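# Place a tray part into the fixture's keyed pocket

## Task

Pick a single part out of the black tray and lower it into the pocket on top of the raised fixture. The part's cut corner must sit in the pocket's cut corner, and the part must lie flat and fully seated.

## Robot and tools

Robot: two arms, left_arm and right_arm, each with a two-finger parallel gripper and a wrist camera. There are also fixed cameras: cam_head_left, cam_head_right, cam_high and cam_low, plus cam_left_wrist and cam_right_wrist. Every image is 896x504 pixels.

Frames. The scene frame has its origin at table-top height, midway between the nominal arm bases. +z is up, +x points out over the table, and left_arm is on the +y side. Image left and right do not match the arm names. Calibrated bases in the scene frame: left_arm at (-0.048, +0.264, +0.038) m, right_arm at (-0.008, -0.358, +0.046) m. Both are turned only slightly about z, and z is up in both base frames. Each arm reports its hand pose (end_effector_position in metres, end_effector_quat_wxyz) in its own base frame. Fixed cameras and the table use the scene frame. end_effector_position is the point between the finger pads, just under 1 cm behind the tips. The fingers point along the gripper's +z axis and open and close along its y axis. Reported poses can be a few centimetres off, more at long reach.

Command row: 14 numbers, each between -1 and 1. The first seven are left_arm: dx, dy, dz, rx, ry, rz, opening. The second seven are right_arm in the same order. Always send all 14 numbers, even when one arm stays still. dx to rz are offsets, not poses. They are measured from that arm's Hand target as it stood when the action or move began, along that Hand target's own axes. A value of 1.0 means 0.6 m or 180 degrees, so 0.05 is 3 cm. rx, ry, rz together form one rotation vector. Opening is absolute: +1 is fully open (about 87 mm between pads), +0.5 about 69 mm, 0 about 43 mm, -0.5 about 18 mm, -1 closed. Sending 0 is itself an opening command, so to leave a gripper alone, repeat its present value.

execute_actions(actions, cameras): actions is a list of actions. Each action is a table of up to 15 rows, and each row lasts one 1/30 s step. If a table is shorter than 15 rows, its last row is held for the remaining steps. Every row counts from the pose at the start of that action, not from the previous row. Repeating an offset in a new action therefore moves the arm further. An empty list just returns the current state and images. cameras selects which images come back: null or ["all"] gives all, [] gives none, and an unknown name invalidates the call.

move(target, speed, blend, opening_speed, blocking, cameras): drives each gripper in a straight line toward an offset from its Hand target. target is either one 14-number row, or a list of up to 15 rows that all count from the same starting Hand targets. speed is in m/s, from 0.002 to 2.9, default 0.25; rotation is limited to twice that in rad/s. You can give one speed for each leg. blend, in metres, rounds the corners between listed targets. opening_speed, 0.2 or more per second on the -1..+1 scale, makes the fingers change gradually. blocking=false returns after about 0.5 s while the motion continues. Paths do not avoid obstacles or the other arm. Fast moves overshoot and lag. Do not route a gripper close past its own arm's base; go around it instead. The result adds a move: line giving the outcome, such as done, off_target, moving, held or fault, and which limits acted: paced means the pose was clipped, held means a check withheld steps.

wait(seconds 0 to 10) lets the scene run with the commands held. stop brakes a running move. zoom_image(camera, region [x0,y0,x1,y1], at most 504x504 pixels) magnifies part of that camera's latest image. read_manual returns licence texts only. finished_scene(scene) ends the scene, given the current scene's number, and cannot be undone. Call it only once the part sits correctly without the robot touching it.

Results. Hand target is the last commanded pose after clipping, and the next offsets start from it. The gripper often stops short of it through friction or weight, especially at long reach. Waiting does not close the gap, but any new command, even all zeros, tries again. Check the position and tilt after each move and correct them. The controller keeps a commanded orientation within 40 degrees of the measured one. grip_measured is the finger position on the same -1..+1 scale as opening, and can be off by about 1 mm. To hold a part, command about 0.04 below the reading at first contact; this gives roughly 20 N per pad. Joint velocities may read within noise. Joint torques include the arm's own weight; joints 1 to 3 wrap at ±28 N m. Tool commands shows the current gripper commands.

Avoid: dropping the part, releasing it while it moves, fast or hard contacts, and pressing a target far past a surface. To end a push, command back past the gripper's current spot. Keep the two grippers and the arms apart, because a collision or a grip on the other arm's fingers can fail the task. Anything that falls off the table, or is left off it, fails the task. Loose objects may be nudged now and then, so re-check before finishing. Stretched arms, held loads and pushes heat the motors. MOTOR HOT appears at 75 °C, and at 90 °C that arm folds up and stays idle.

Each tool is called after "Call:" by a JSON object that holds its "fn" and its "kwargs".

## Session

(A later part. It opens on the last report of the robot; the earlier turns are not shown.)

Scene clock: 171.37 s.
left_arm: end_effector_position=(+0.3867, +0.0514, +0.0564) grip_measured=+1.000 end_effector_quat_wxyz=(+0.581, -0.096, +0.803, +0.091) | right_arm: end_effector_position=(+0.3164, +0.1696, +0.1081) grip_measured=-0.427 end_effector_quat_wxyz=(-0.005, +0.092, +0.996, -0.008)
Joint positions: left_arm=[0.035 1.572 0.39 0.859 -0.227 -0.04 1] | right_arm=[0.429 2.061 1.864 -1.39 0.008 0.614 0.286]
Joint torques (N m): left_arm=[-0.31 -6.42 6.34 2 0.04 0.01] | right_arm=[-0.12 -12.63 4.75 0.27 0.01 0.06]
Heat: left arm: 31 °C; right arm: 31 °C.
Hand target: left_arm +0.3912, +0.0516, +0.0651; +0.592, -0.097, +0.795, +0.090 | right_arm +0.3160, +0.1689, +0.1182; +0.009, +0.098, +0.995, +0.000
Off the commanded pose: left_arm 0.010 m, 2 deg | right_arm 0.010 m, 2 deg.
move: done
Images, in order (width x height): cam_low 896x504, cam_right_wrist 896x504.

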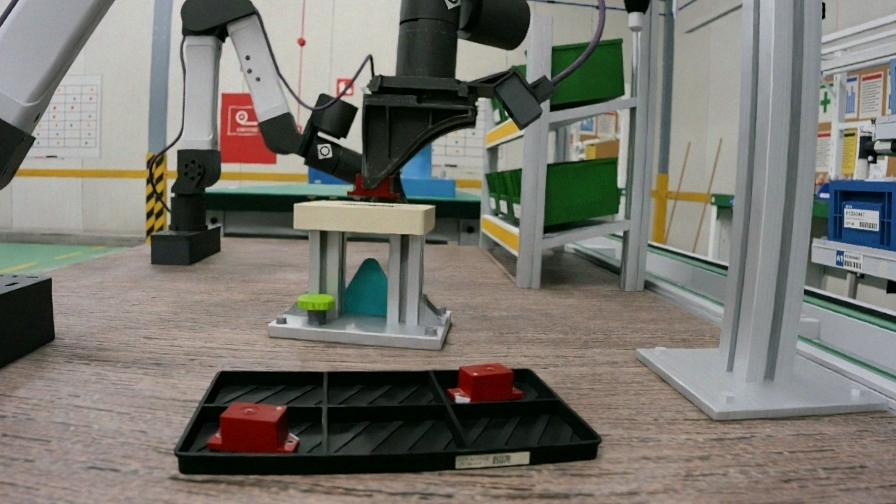

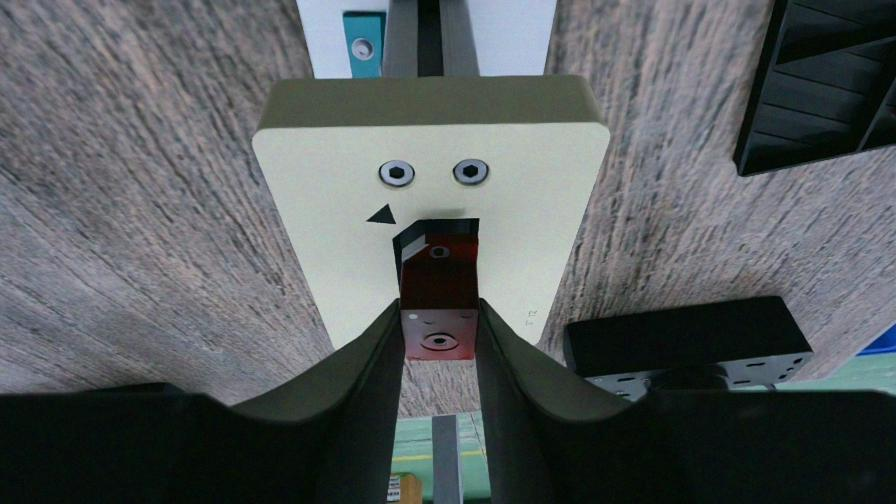

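Call:
{"fn": "move", "kwargs": {"target": [0,0,0,0,0,0,1,0.0055,0.0023,0.0083,-0.0041,-0.0053,-0.0067,-0.5], "speed": 0.06, "cameras": ["cam_low","cam_right_wrist","cam_high","cam_head_left"]}}

Call:
{"fn": "zoom_image", "kwargs": {"camera": "cam_right_wrist", "region": [370, 180, 510, 320]}}

Call:
{"fn": "zoom_image", "kwargs": {"camera": "cam_low", "region": [335, 175, 415, 215]}}

Call:
{"fn": "zoom_image", "kwargs": {"camera": "cam_high", "region": [510, 240, 590, 330]}}

Scene clock: 206.40 s.
left_arm: end_effector_position=(+0.3867, +0.0514, +0.0564) grip_measured=+1.000 end_effector_quat_wxyz=(+0.581, -0.096, +0.803, +0.091) | right_arm: end_effector_position=(+0.3144, +0.1688, +0.1022) grip_measured=-0.427 end_effector_quat_wxyz=(+0.002, +0.092, +0.996, -0.004)
Joint positions: left_arm=[0.035 1.572 0.39 0.859 -0.227 -0.04 1] | right_arm=[0.429 2.034 1.802 -1.339 0.008 0.614 0.286]
Joint torques (N m): left_arm=[-0.29 -6.42 6.34 2 0.04 0.01] | right_arm=[0.72 -12.63 4.94 0.3 0 -0.06]
Motor temperatures (°C): left_arm=[18 29 25 32 18 18 18] | right_arm=[20 37 28 25 20 19 19]
Heat: left arm: 32 °C; right arm: 37 °C.
Hand target: left_arm +0.3912, +0.0516, +0.0651; +0.592, -0.097, +0.795, +0.090 | right_arm +0.3131, +0.1708, +0.1133; +0.018, +0.087, +0.996, +0.005
Off the commanded pose: left_arm 0.010 m, 2 deg | right_arm 0.011 m, 2 deg.
move: off_target (right_arm)
Images, in order (width x height): cam_head_left 896x504, cam_high 896x504, cam_low 896x504, cam_right_wrist 896x504.

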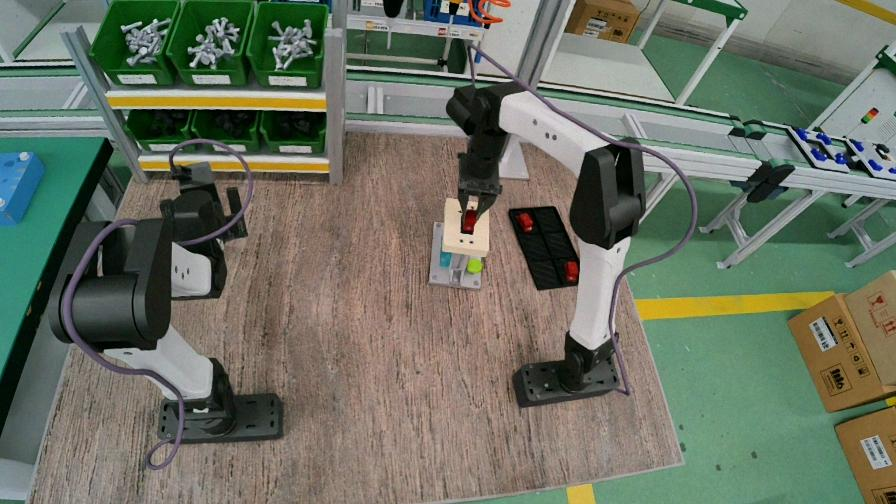

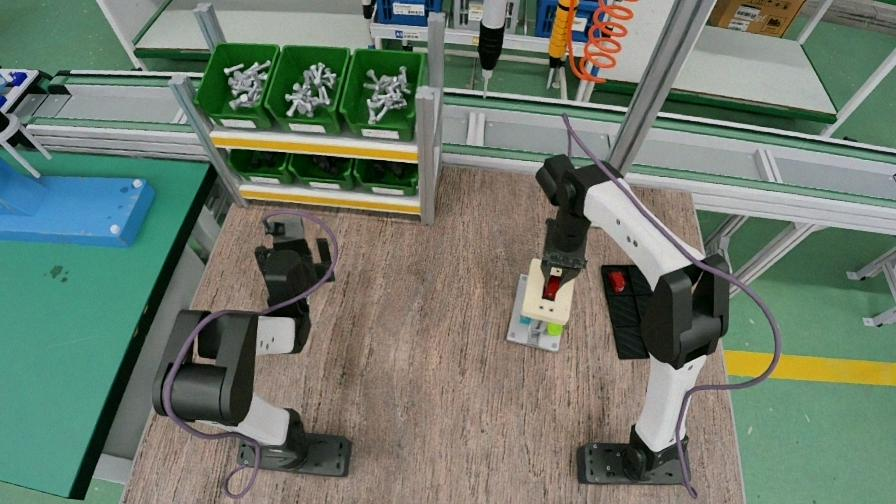

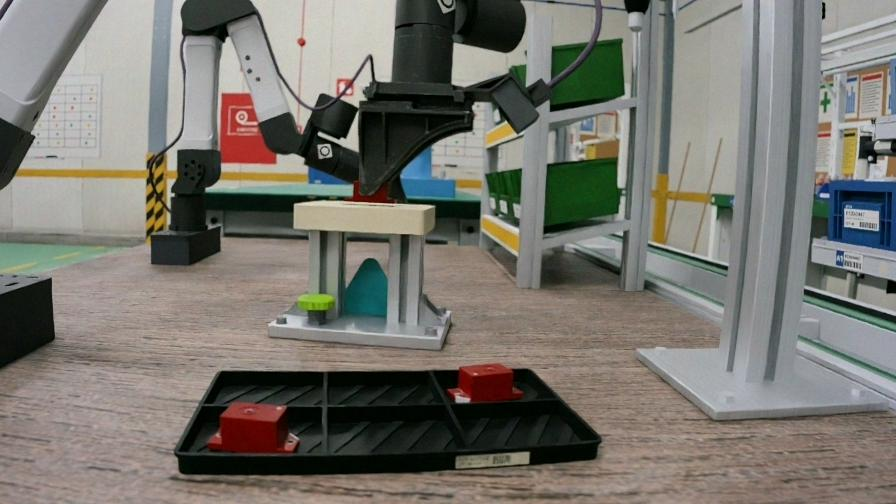

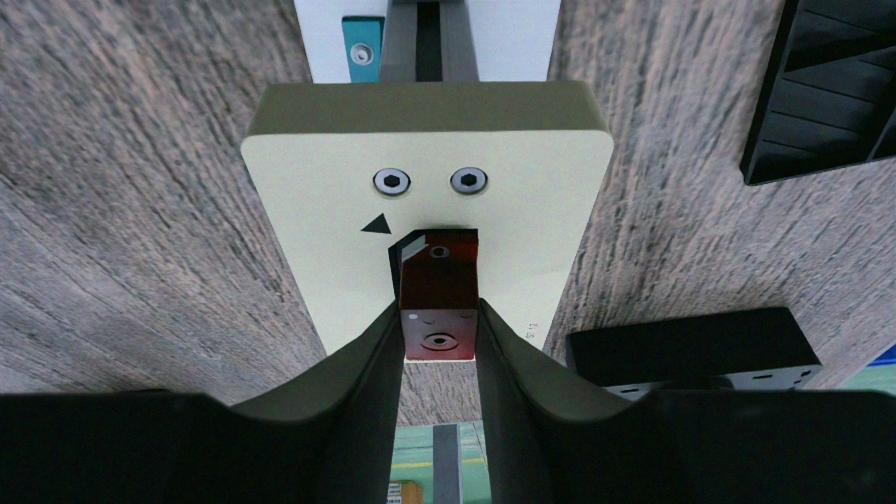

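Scaled by 3.600 from the camera's 896x504 image, which has a finer 1280x720 frame.

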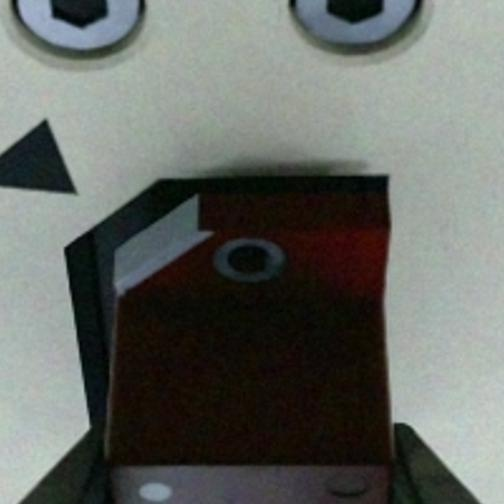

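Scaled by 6.300 from the camera's 896x504 image, which has a finer 1280x720 frame.

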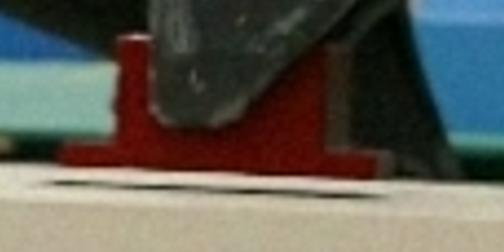

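Scaled by 5.600 from the camera's 896x504 image, which has a finer 1280x720 frame.

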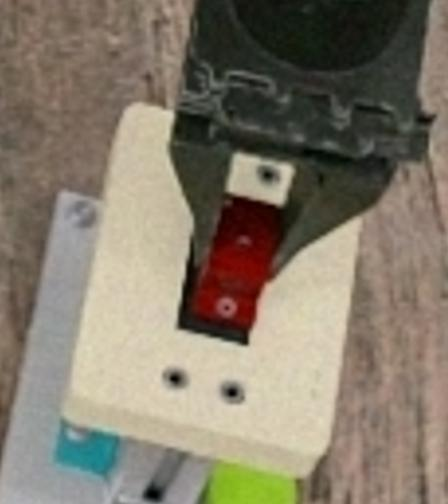

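Call:
{"fn": "move", "kwargs": {"target": [0,0,0,0,0,0,1,0.0062,0.0079,0,0,0,-0.008,-0.5], "speed": 0.06, "cameras": ["cam_low","cam_right_wrist","cam_high","cam_head_left"]}}

Call:
{"fn": "zoom_image", "kwargs": {"camera": "cam_right_wrist", "region": [370, 180, 510, 320]}}

Call:
{"fn": "zoom_image", "kwargs": {"camera": "cam_low", "region": [335, 175, 415, 215]}}

Call:
{"fn": "zoom_image", "kwargs": {"camera": "cam_high", "region": [510, 240, 590, 330]}}

Scene clock: 234.33 s.
left_arm: end_effector_position=(+0.3867, +0.0514, +0.0564) grip_measured=+1.000 end_effector_quat_wxyz=(+0.581, -0.096, +0.803, +0.091) | right_arm: end_effector_position=(+0.3112, +0.1749, +0.1021) grip_measured=-0.427 end_effector_quat_wxyz=(+0.003, +0.079, +0.997, -0.003)
Joint positions: left_arm=[0.035 1.572 0.39 0.859 -0.227 -0.04 1] | right_arm=[0.45 2.034 1.802 -1.338 0.008 0.608 0.286]
Joint torques (N m): left_arm=[-0.32 -6.43 6.32 1.99 0.04 0.01] | right_arm=[0.51 -12.49 5.08 0.3 0.01 -0.07]
Heat: left arm: 33 °C; right arm: 40 °C.
Hand target: left_arm +0.3912, +0.0516, +0.0651; +0.592, -0.097, +0.795, +0.090 | right_arm +0.3103, +0.1762, +0.1132; +0.019, +0.075, +0.997, +0.005
Off the commanded pose: left_arm 0.010 m, 2 deg | right_arm 0.011 m, 2 deg.
move: off_target (right_arm)
Images, in order (width x height): cam_head_left 896x504, cam_high 896x504, cam_low 896x504, cam_right_wrist 896x504.

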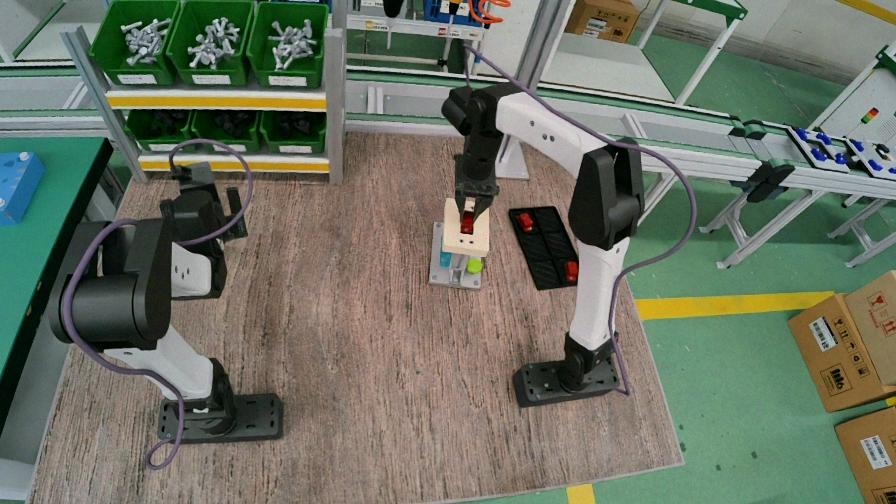

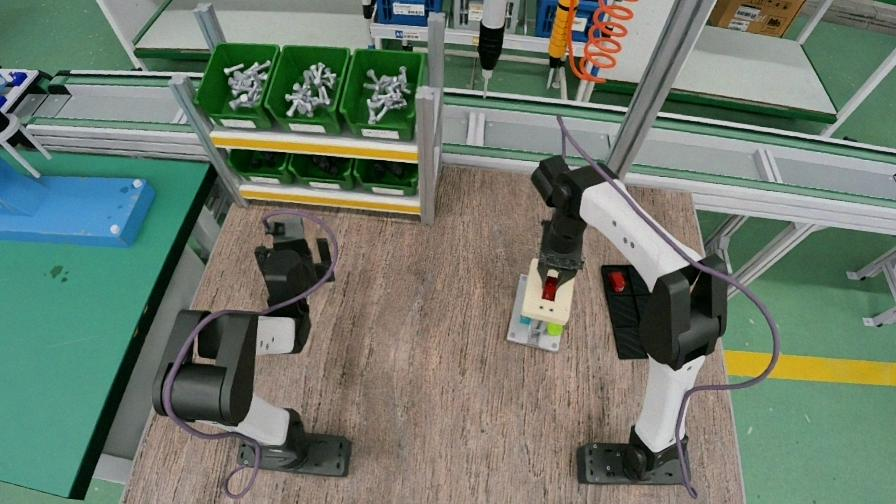

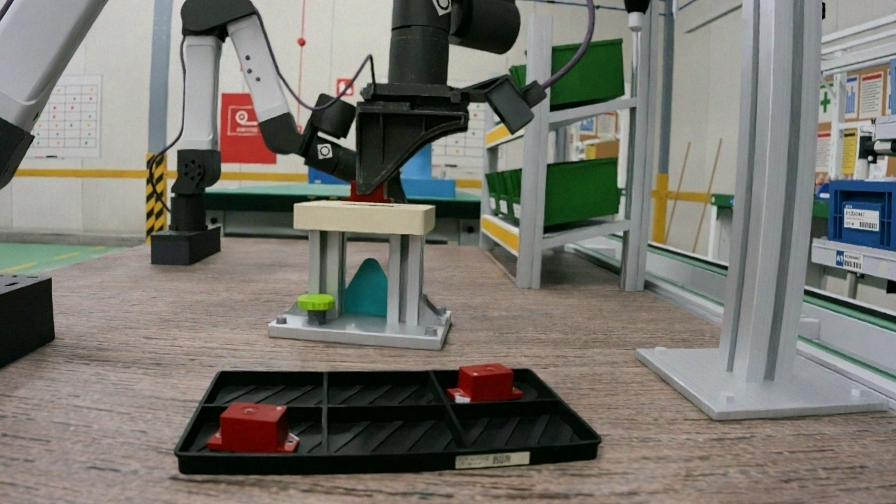

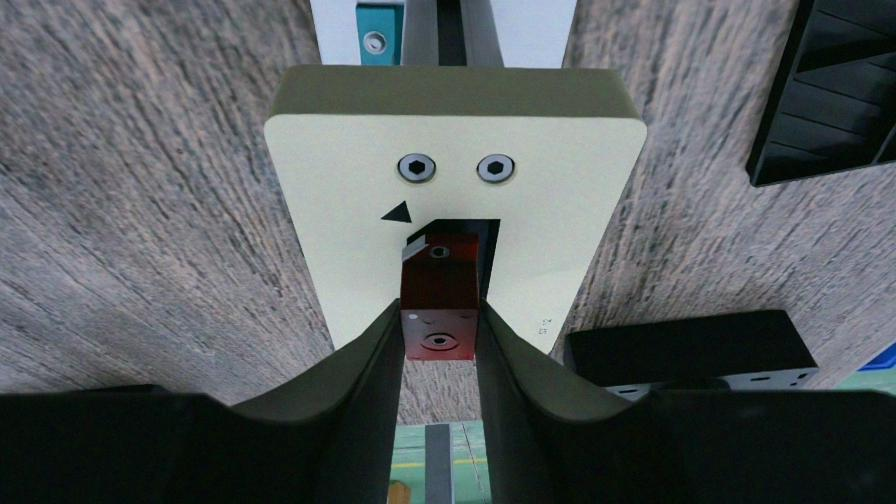

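Scaled by 3.600 from the camera's 896x504 image, which has a finer 1280x720 frame.

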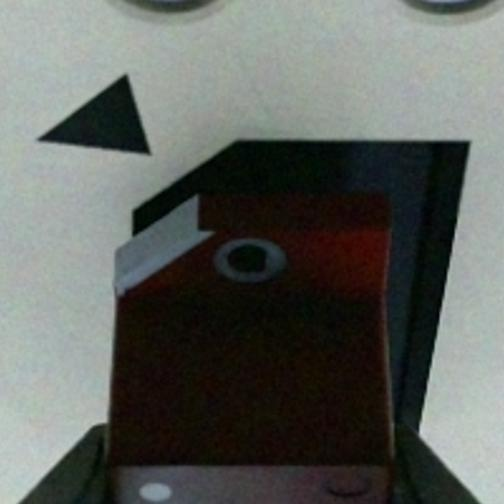

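Scaled by 6.300 from the camera's 896x504 image, which has a finer 1280x720 frame.

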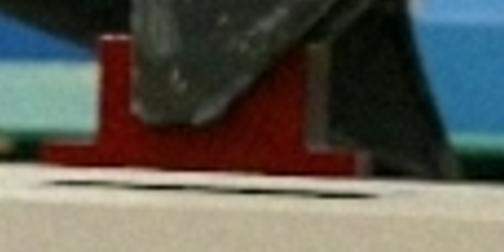

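Scaled by 5.600 from the camera's 896x504 image, which has a finer 1280x720 frame.

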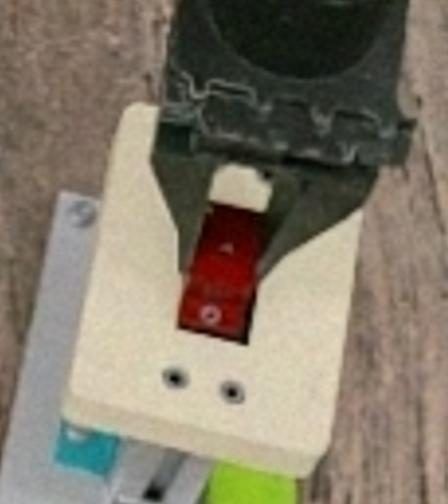

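Call:
{"fn": "move", "kwargs": {"target": [0,0,0,0,0,0,1,-0.0068,-0.0087,0,0,0,0,-0.5], "speed": 0.06, "cameras": ["cam_low","cam_right_wrist","cam_high"]}}

Call:
{"fn": "zoom_image", "kwargs": {"camera": "cam_right_wrist", "region": [370, 180, 510, 320]}}

Call:
{"fn": "zoom_image", "kwargs": {"camera": "cam_low", "region": [335, 175, 415, 215]}}

Call:
{"fn": "zoom_image", "kwargs": {"camera": "cam_high", "region": [510, 240, 590, 330]}}

Scene clock: 253.83 s.
left_arm: end_effector_position=(+0.3867, +0.0514, +0.0564) grip_measured=+1.000 end_effector_quat_wxyz=(+0.581, -0.096, +0.803, +0.091) | right_arm: end_effector_position=(+0.3121, +0.1725, +0.1021) grip_measured=-0.427 end_effector_quat_wxyz=(+0.003, +0.074, +0.997, -0.003)
Joint positions: left_arm=[0.035 1.572 0.39 0.859 -0.227 -0.04 1] | right_arm=[0.444 2.034 1.802 -1.338 0.008 0.592 0.286]
Joint torques (N m): left_arm=[-0.29 -6.43 6.34 2 0.04 0.01] | right_arm=[-0.54 -12.34 5.29 0.29 0 -0.08]
Heat: left arm: 33 °C; right arm: 41 °C.
Hand target: left_arm +0.3912, +0.0516, +0.0651; +0.592, -0.097, +0.795, +0.090 | right_arm +0.3136, +0.1704, +0.1133; +0.019, +0.075, +0.997, +0.005
Off the commanded pose: left_arm 0.010 m, 2 deg | right_arm 0.011 m, 2 deg.
move: off_target (right_arm)
Images, in order (width x height): cam_high 896x504, cam_low 896x504, cam_right_wrist 896x504.

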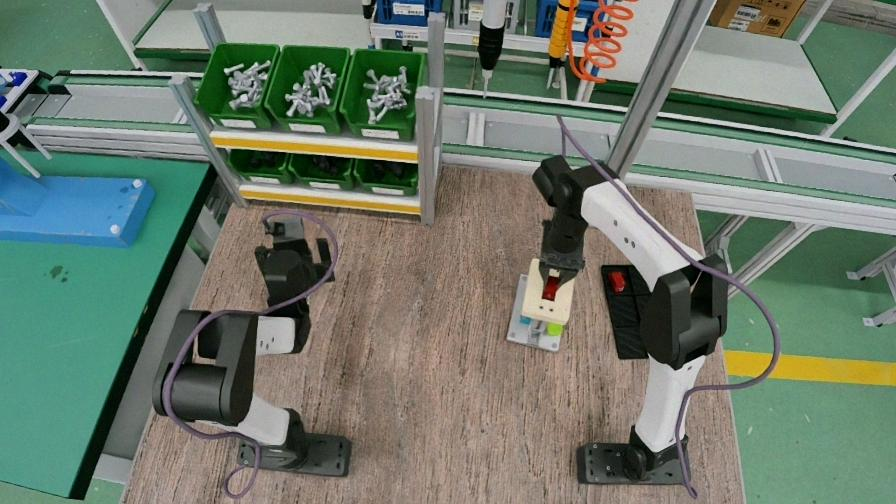

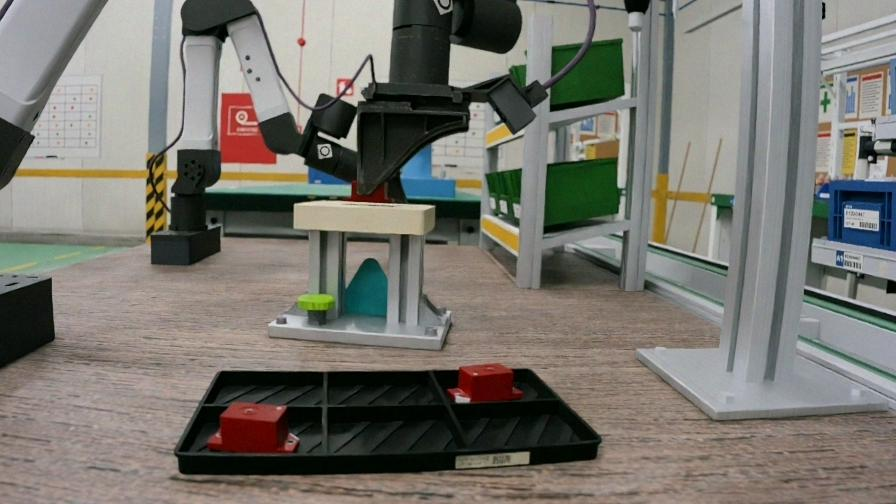

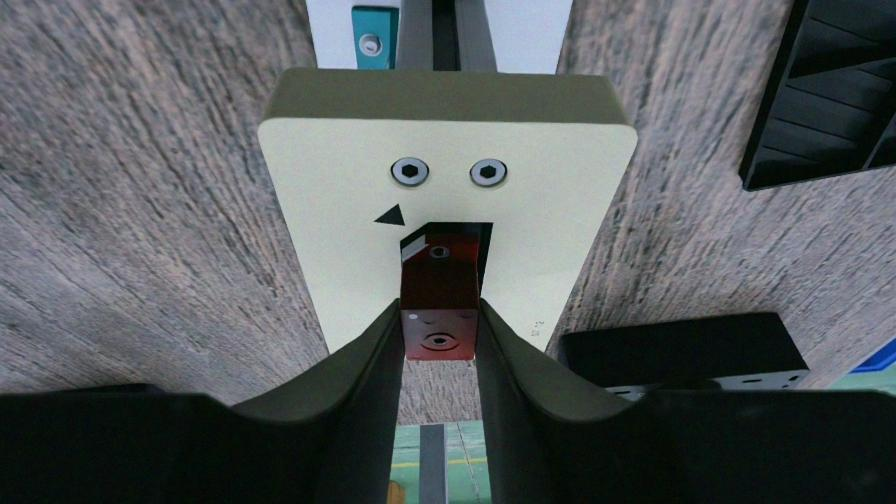

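Scaled by 3.600 from the camera's 896x504 image, which has a finer 1280x720 frame.

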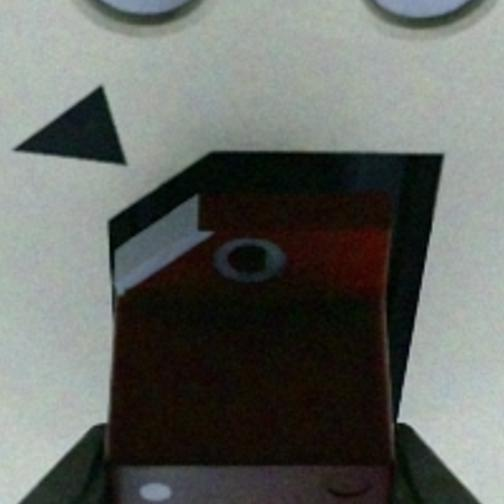

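Scaled by 6.300 from the camera's 896x504 image, which has a finer 1280x720 frame.

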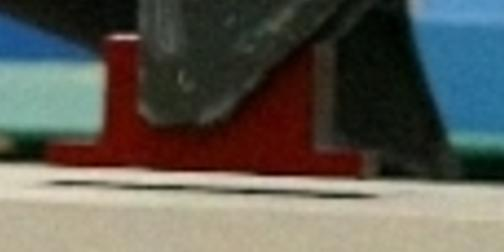

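Scaled by 5.600 from the camera's 896x504 image, which has a finer 1280x720 frame.

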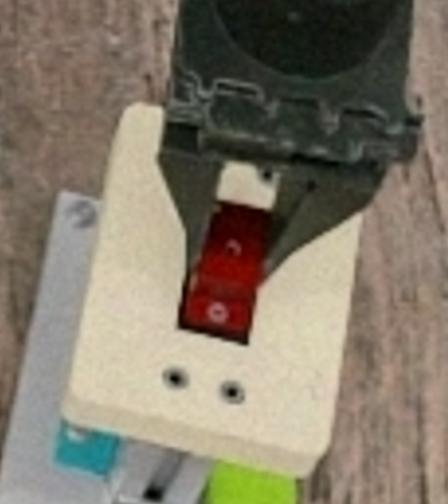

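Call:
{"fn": "move", "kwargs": {"target": [[0,0,0,0,0,0,1,-0.001,-0.0014,0,0,0,0.0039,-0.5],[0,0,0,0,0,0,1,-0.001,-0.0014,0.009,0,0,0.0039,-0.5]], "speed": 0.04, "cameras": ["cam_low","cam_right_wrist","cam_high"]}}

Call:
{"fn": "zoom_image", "kwargs": {"camera": "cam_right_wrist", "region": [370, 180, 510, 320]}}

Call:
{"fn": "zoom_image", "kwargs": {"camera": "cam_low", "region": [335, 175, 415, 215]}}

Call:
{"fn": "zoom_image", "kwargs": {"camera": "cam_high", "region": [510, 240, 590, 330]}}

Scene clock: 269.37 s.
left_arm: end_effector_position=(+0.3867, +0.0514, +0.0564) grip_measured=+1.000 end_effector_quat_wxyz=(+0.581, -0.096, +0.803, +0.091) | right_arm: end_effector_position=(+0.3121, +0.1711, +0.0978) grip_measured=-0.427 end_effector_quat_wxyz=(+0.002, +0.075, +0.997, -0.004)
Joint positions: left_arm=[0.035 1.572 0.39 0.859 -0.227 -0.04 1] | right_arm=[0.44 2.033 1.784 -1.322 0.008 0.591 0.286]
Joint torques (N m): left_arm=[-0.31 -6.43 6.34 1.99 0.04 0.01] | right_arm=[-0.58 -12.34 4.96 0.35 0 0.01]
Heat: left arm: 34 °C; right arm: 41 °C.
Hand target: left_arm +0.3912, +0.0516, +0.0651; +0.592, -0.097, +0.795, +0.090 | right_arm +0.3142, +0.1695, +0.1078; +0.018, +0.081, +0.997, +0.005
Off the commanded pose: left_arm 0.010 m, 2 deg | right_arm 0.010 m, 2 deg.
move: done
Images, in order (width x height): cam_high 896x504, cam_low 896x504, cam_right_wrist 896x504.

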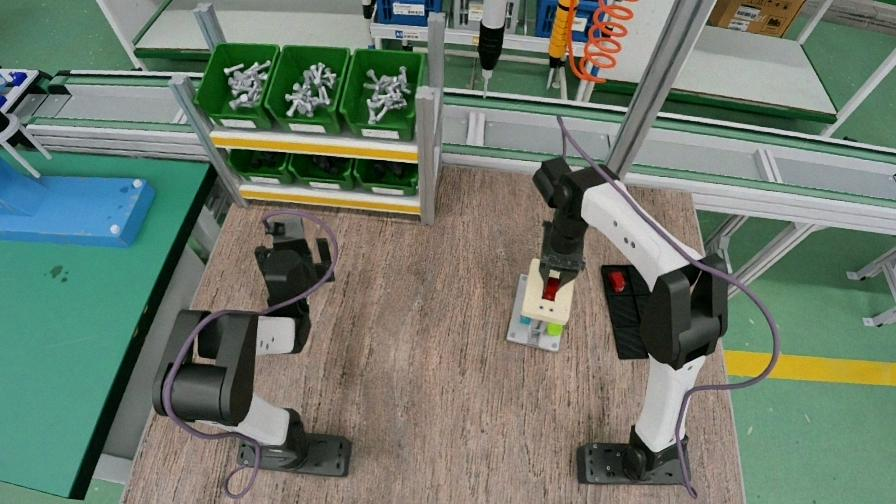

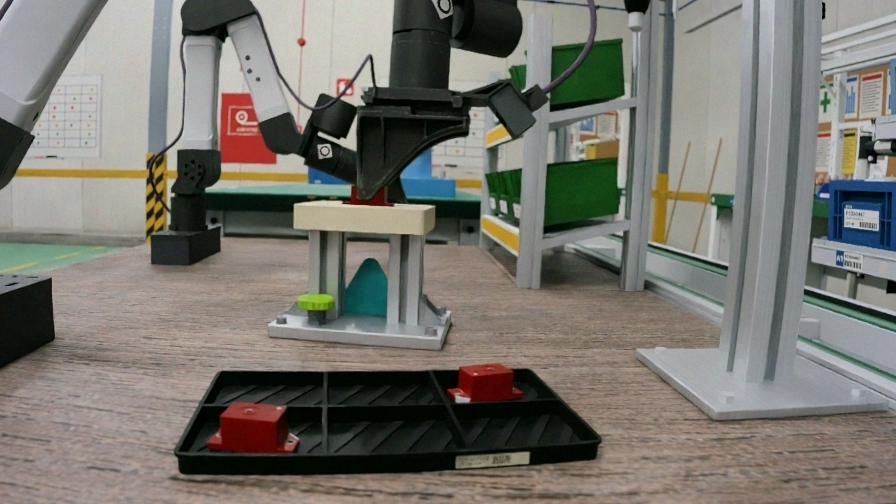

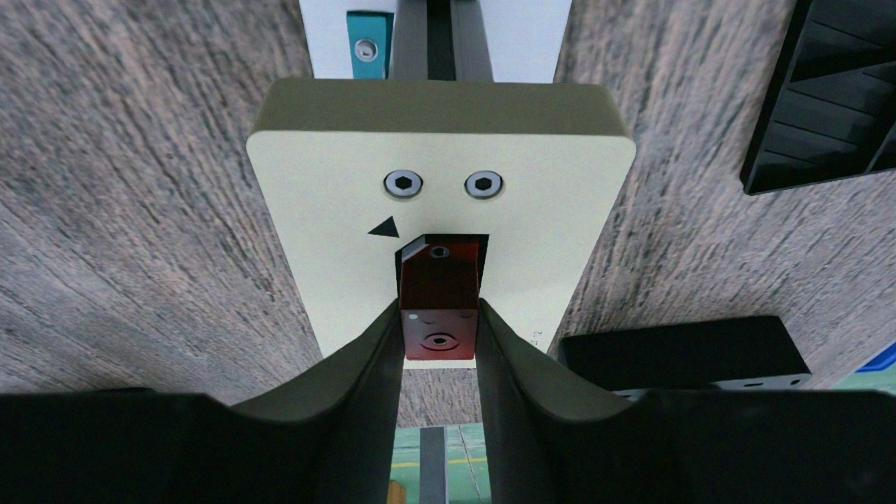

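Scaled by 3.600 from the camera's 896x504 image, which has a finer 1280x720 frame.

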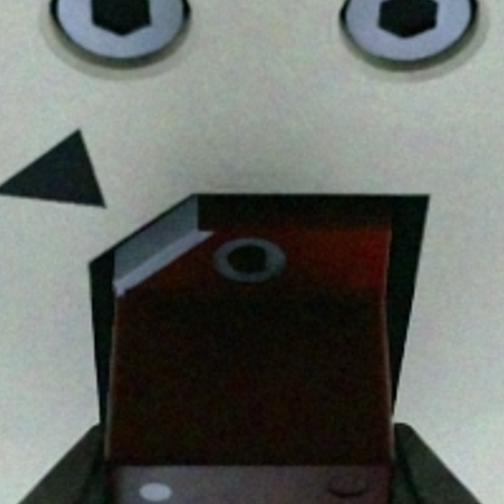

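Scaled by 6.300 from the camera's 896x504 image, which has a finer 1280x720 frame.

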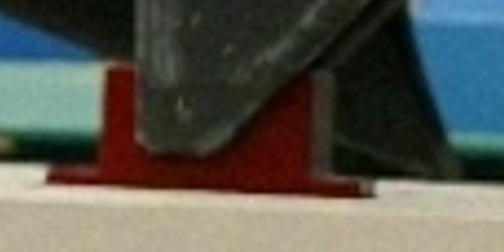

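Scaled by 5.600 from the camera's 896x504 image, which has a finer 1280x720 frame.

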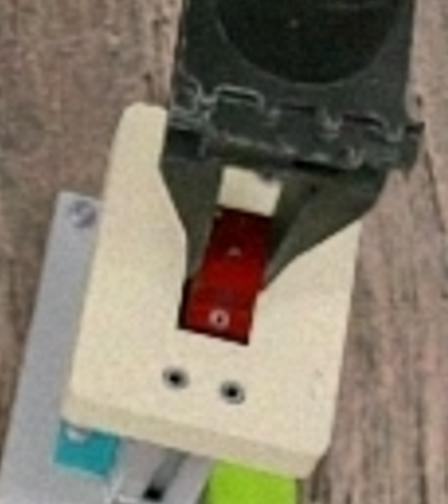

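Call:
{"fn": "move", "kwargs": {"target": [0,0,0,0,0,0,1,0.0005,-0.0005,0.007,0,0,0.0,-0.5], "speed": 0.04, "cameras": ["cam_low","cam_right_wrist","cam_high"]}}

Call:
{"fn": "zoom_image", "kwargs": {"camera": "cam_right_wrist", "region": [370, 180, 510, 320]}}

Call:
{"fn": "zoom_image", "kwargs": {"camera": "cam_low", "region": [335, 175, 415, 215]}}

Call:
{"fn": "zoom_image", "kwargs": {"camera": "cam_high", "region": [510, 240, 590, 330]}}

Scene clock: 279.67 s.
left_arm: end_effector_position=(+0.3867, +0.0514, +0.0564) grip_measured=+1.000 end_effector_quat_wxyz=(+0.581, -0.096, +0.803, +0.091) | right_arm: end_effector_position=(+0.3119, +0.1713, +0.0966) grip_measured=-0.427 end_effector_quat_wxyz=(+0.004, +0.075, +0.997, -0.002)
Joint positions: left_arm=[0.035 1.572 0.39 0.859 -0.227 -0.04 1] | right_arm=[0.44 2.027 1.771 -1.31 0.007 0.591 0.286]
Joint torques (N m): left_arm=[-0.29 -6.43 6.35 1.99 0.04 0.01] | right_arm=[-0.61 -11.85 4.68 0.41 0.01 0.01]
Heat: left arm: 34 °C; right arm: 41 °C.
Hand target: left_arm +0.3912, +0.0516, +0.0651; +0.592, -0.097, +0.795, +0.090 | right_arm +0.3141, +0.1693, +0.1037; +0.019, +0.081, +0.997, +0.005
Off the commanded pose: left_arm 0.010 m, 2 deg | right_arm 0.008 m, 2 deg.
move: done
Images, in order (width x height): cam_high 896x504, cam_low 896x504, cam_right_wrist 896x504.

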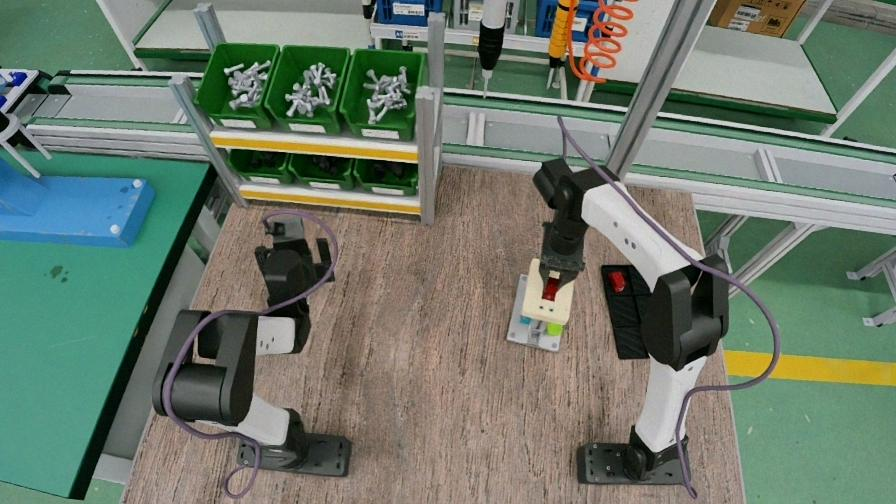

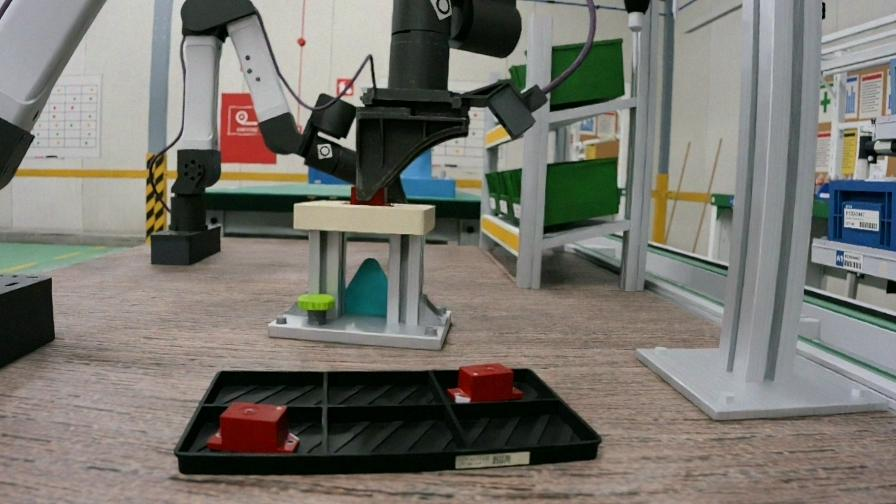

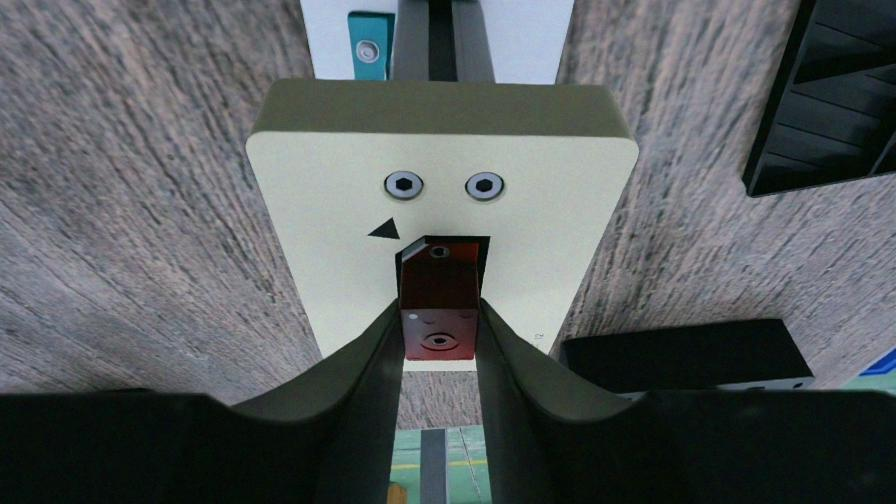

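Scaled by 3.600 from the camera's 896x504 image, which has a finer 1280x720 frame.

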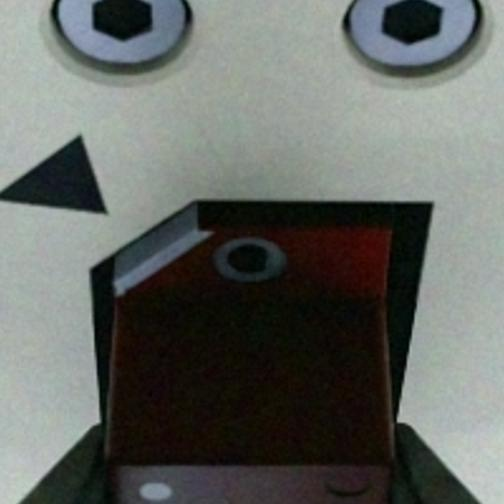

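Scaled by 6.300 from the camera's 896x504 image, which has a finer 1280x720 frame.

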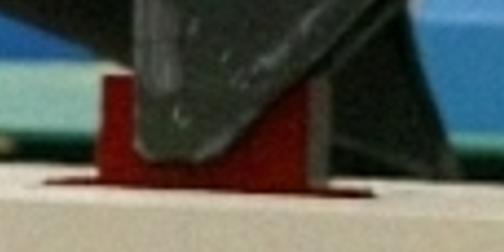

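Scaled by 5.600 from the camera's 896x504 image, which has a finer 1280x720 frame.

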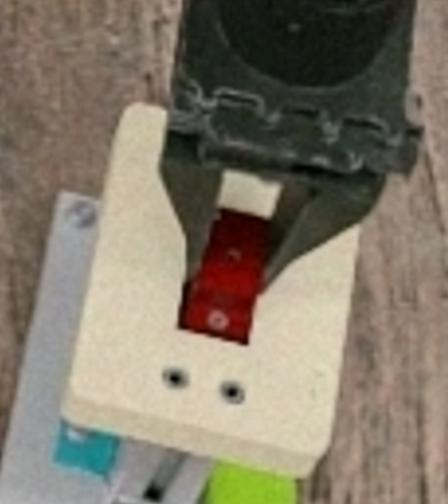

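Call:
{"fn": "move", "kwargs": {"target": [0,0,0,0,0,0,1,0.0005,-0.0005,0.006,0,0,0.0,-0.5], "speed": 0.04, "cameras": ["cam_low","cam_right_wrist","cam_high"]}}

Call:
{"fn": "zoom_image", "kwargs": {"camera": "cam_right_wrist", "region": [370, 180, 510, 320]}}

Call:
{"fn": "zoom_image", "kwargs": {"camera": "cam_low", "region": [335, 175, 415, 215]}}

Scene clock: 293.33 s.
left_arm: end_effector_position=(+0.3867, +0.0514, +0.0564) grip_measured=+1.000 end_effector_quat_wxyz=(+0.581, -0.096, +0.803, +0.091) | right_arm: end_effector_position=(+0.3118, +0.1712, +0.0963) grip_measured=-0.427 end_effector_quat_wxyz=(+0.007, +0.075, +0.997, +0.000)
Joint positions: left_arm=[0.035 1.572 0.39 0.859 -0.227 -0.04 1] | right_arm=[0.44 2.019 1.759 -1.299 0.007 0.591 0.286]
Joint torques (N m): left_arm=[-0.31 -6.42 6.34 2 0.04 0.01] | right_arm=[-0.65 -11.18 4.38 0.46 0.01 0]
Heat: left arm: 34 °C; right arm: 40 °C.
Hand target: left_arm +0.3912, +0.0516, +0.0651; +0.592, -0.097, +0.795, +0.090 | right_arm +0.3138, +0.1691, +0.1000; +0.018, +0.081, +0.997, +0.005
Off the commanded pose: left_arm 0.010 m, 2 deg | right_arm 0.005 m, 2 deg.
move: done
Images, in order (width x height): cam_high 896x504, cam_low 896x504, cam_right_wrist 896x504.

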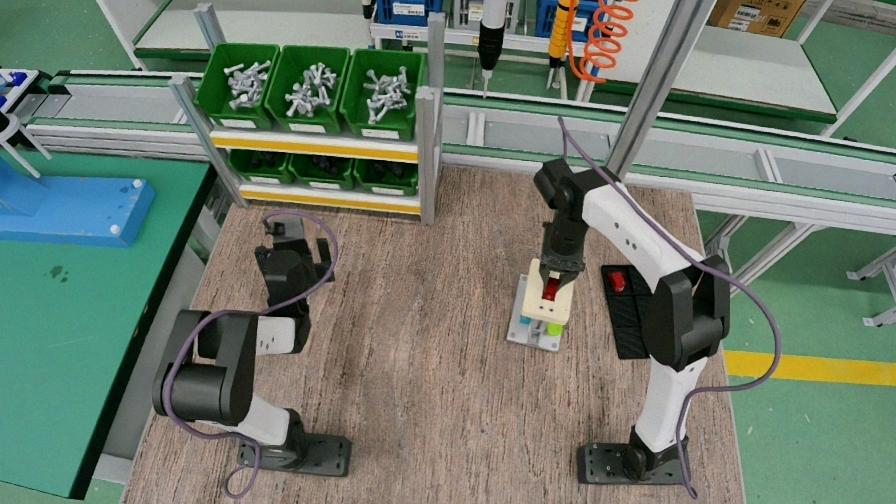

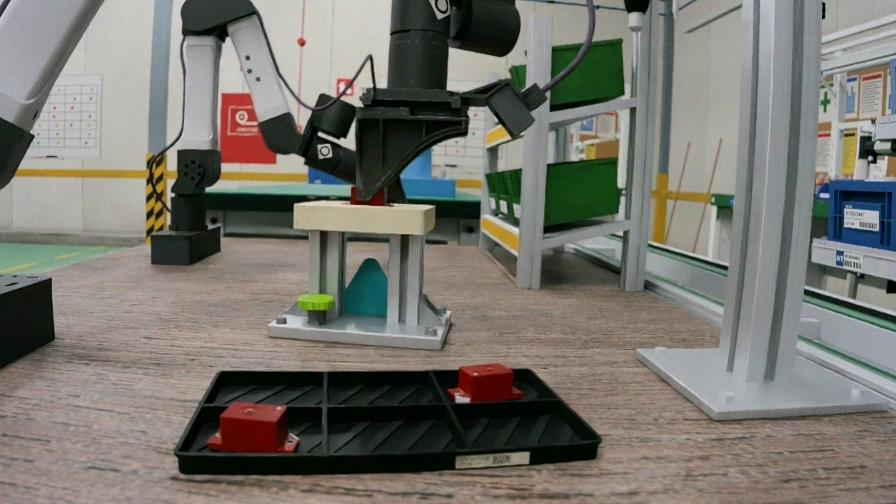

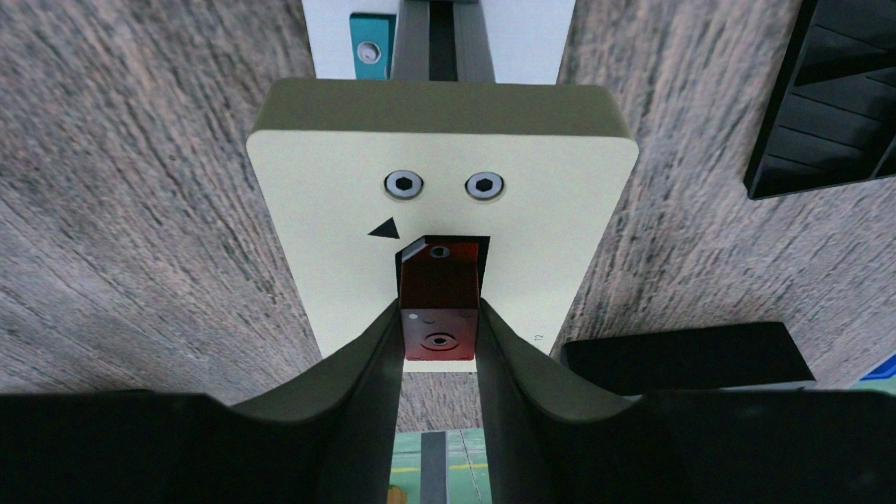

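Scaled by 3.600 from the camera's 896x504 image, which has a finer 1280x720 frame.

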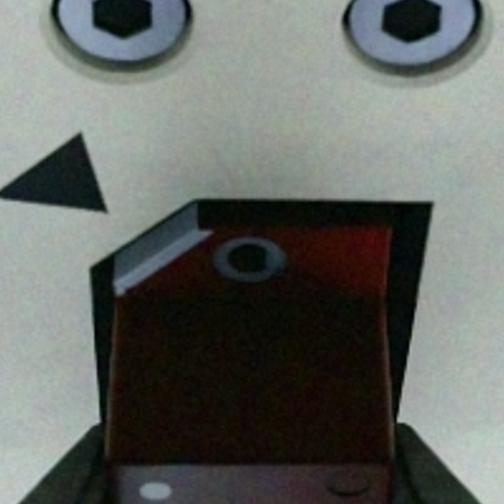

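Scaled by 6.300 from the camera's 896x504 image, which has a finer 1280x720 frame.

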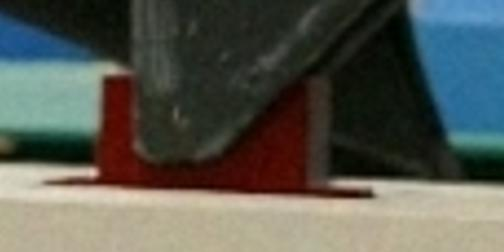

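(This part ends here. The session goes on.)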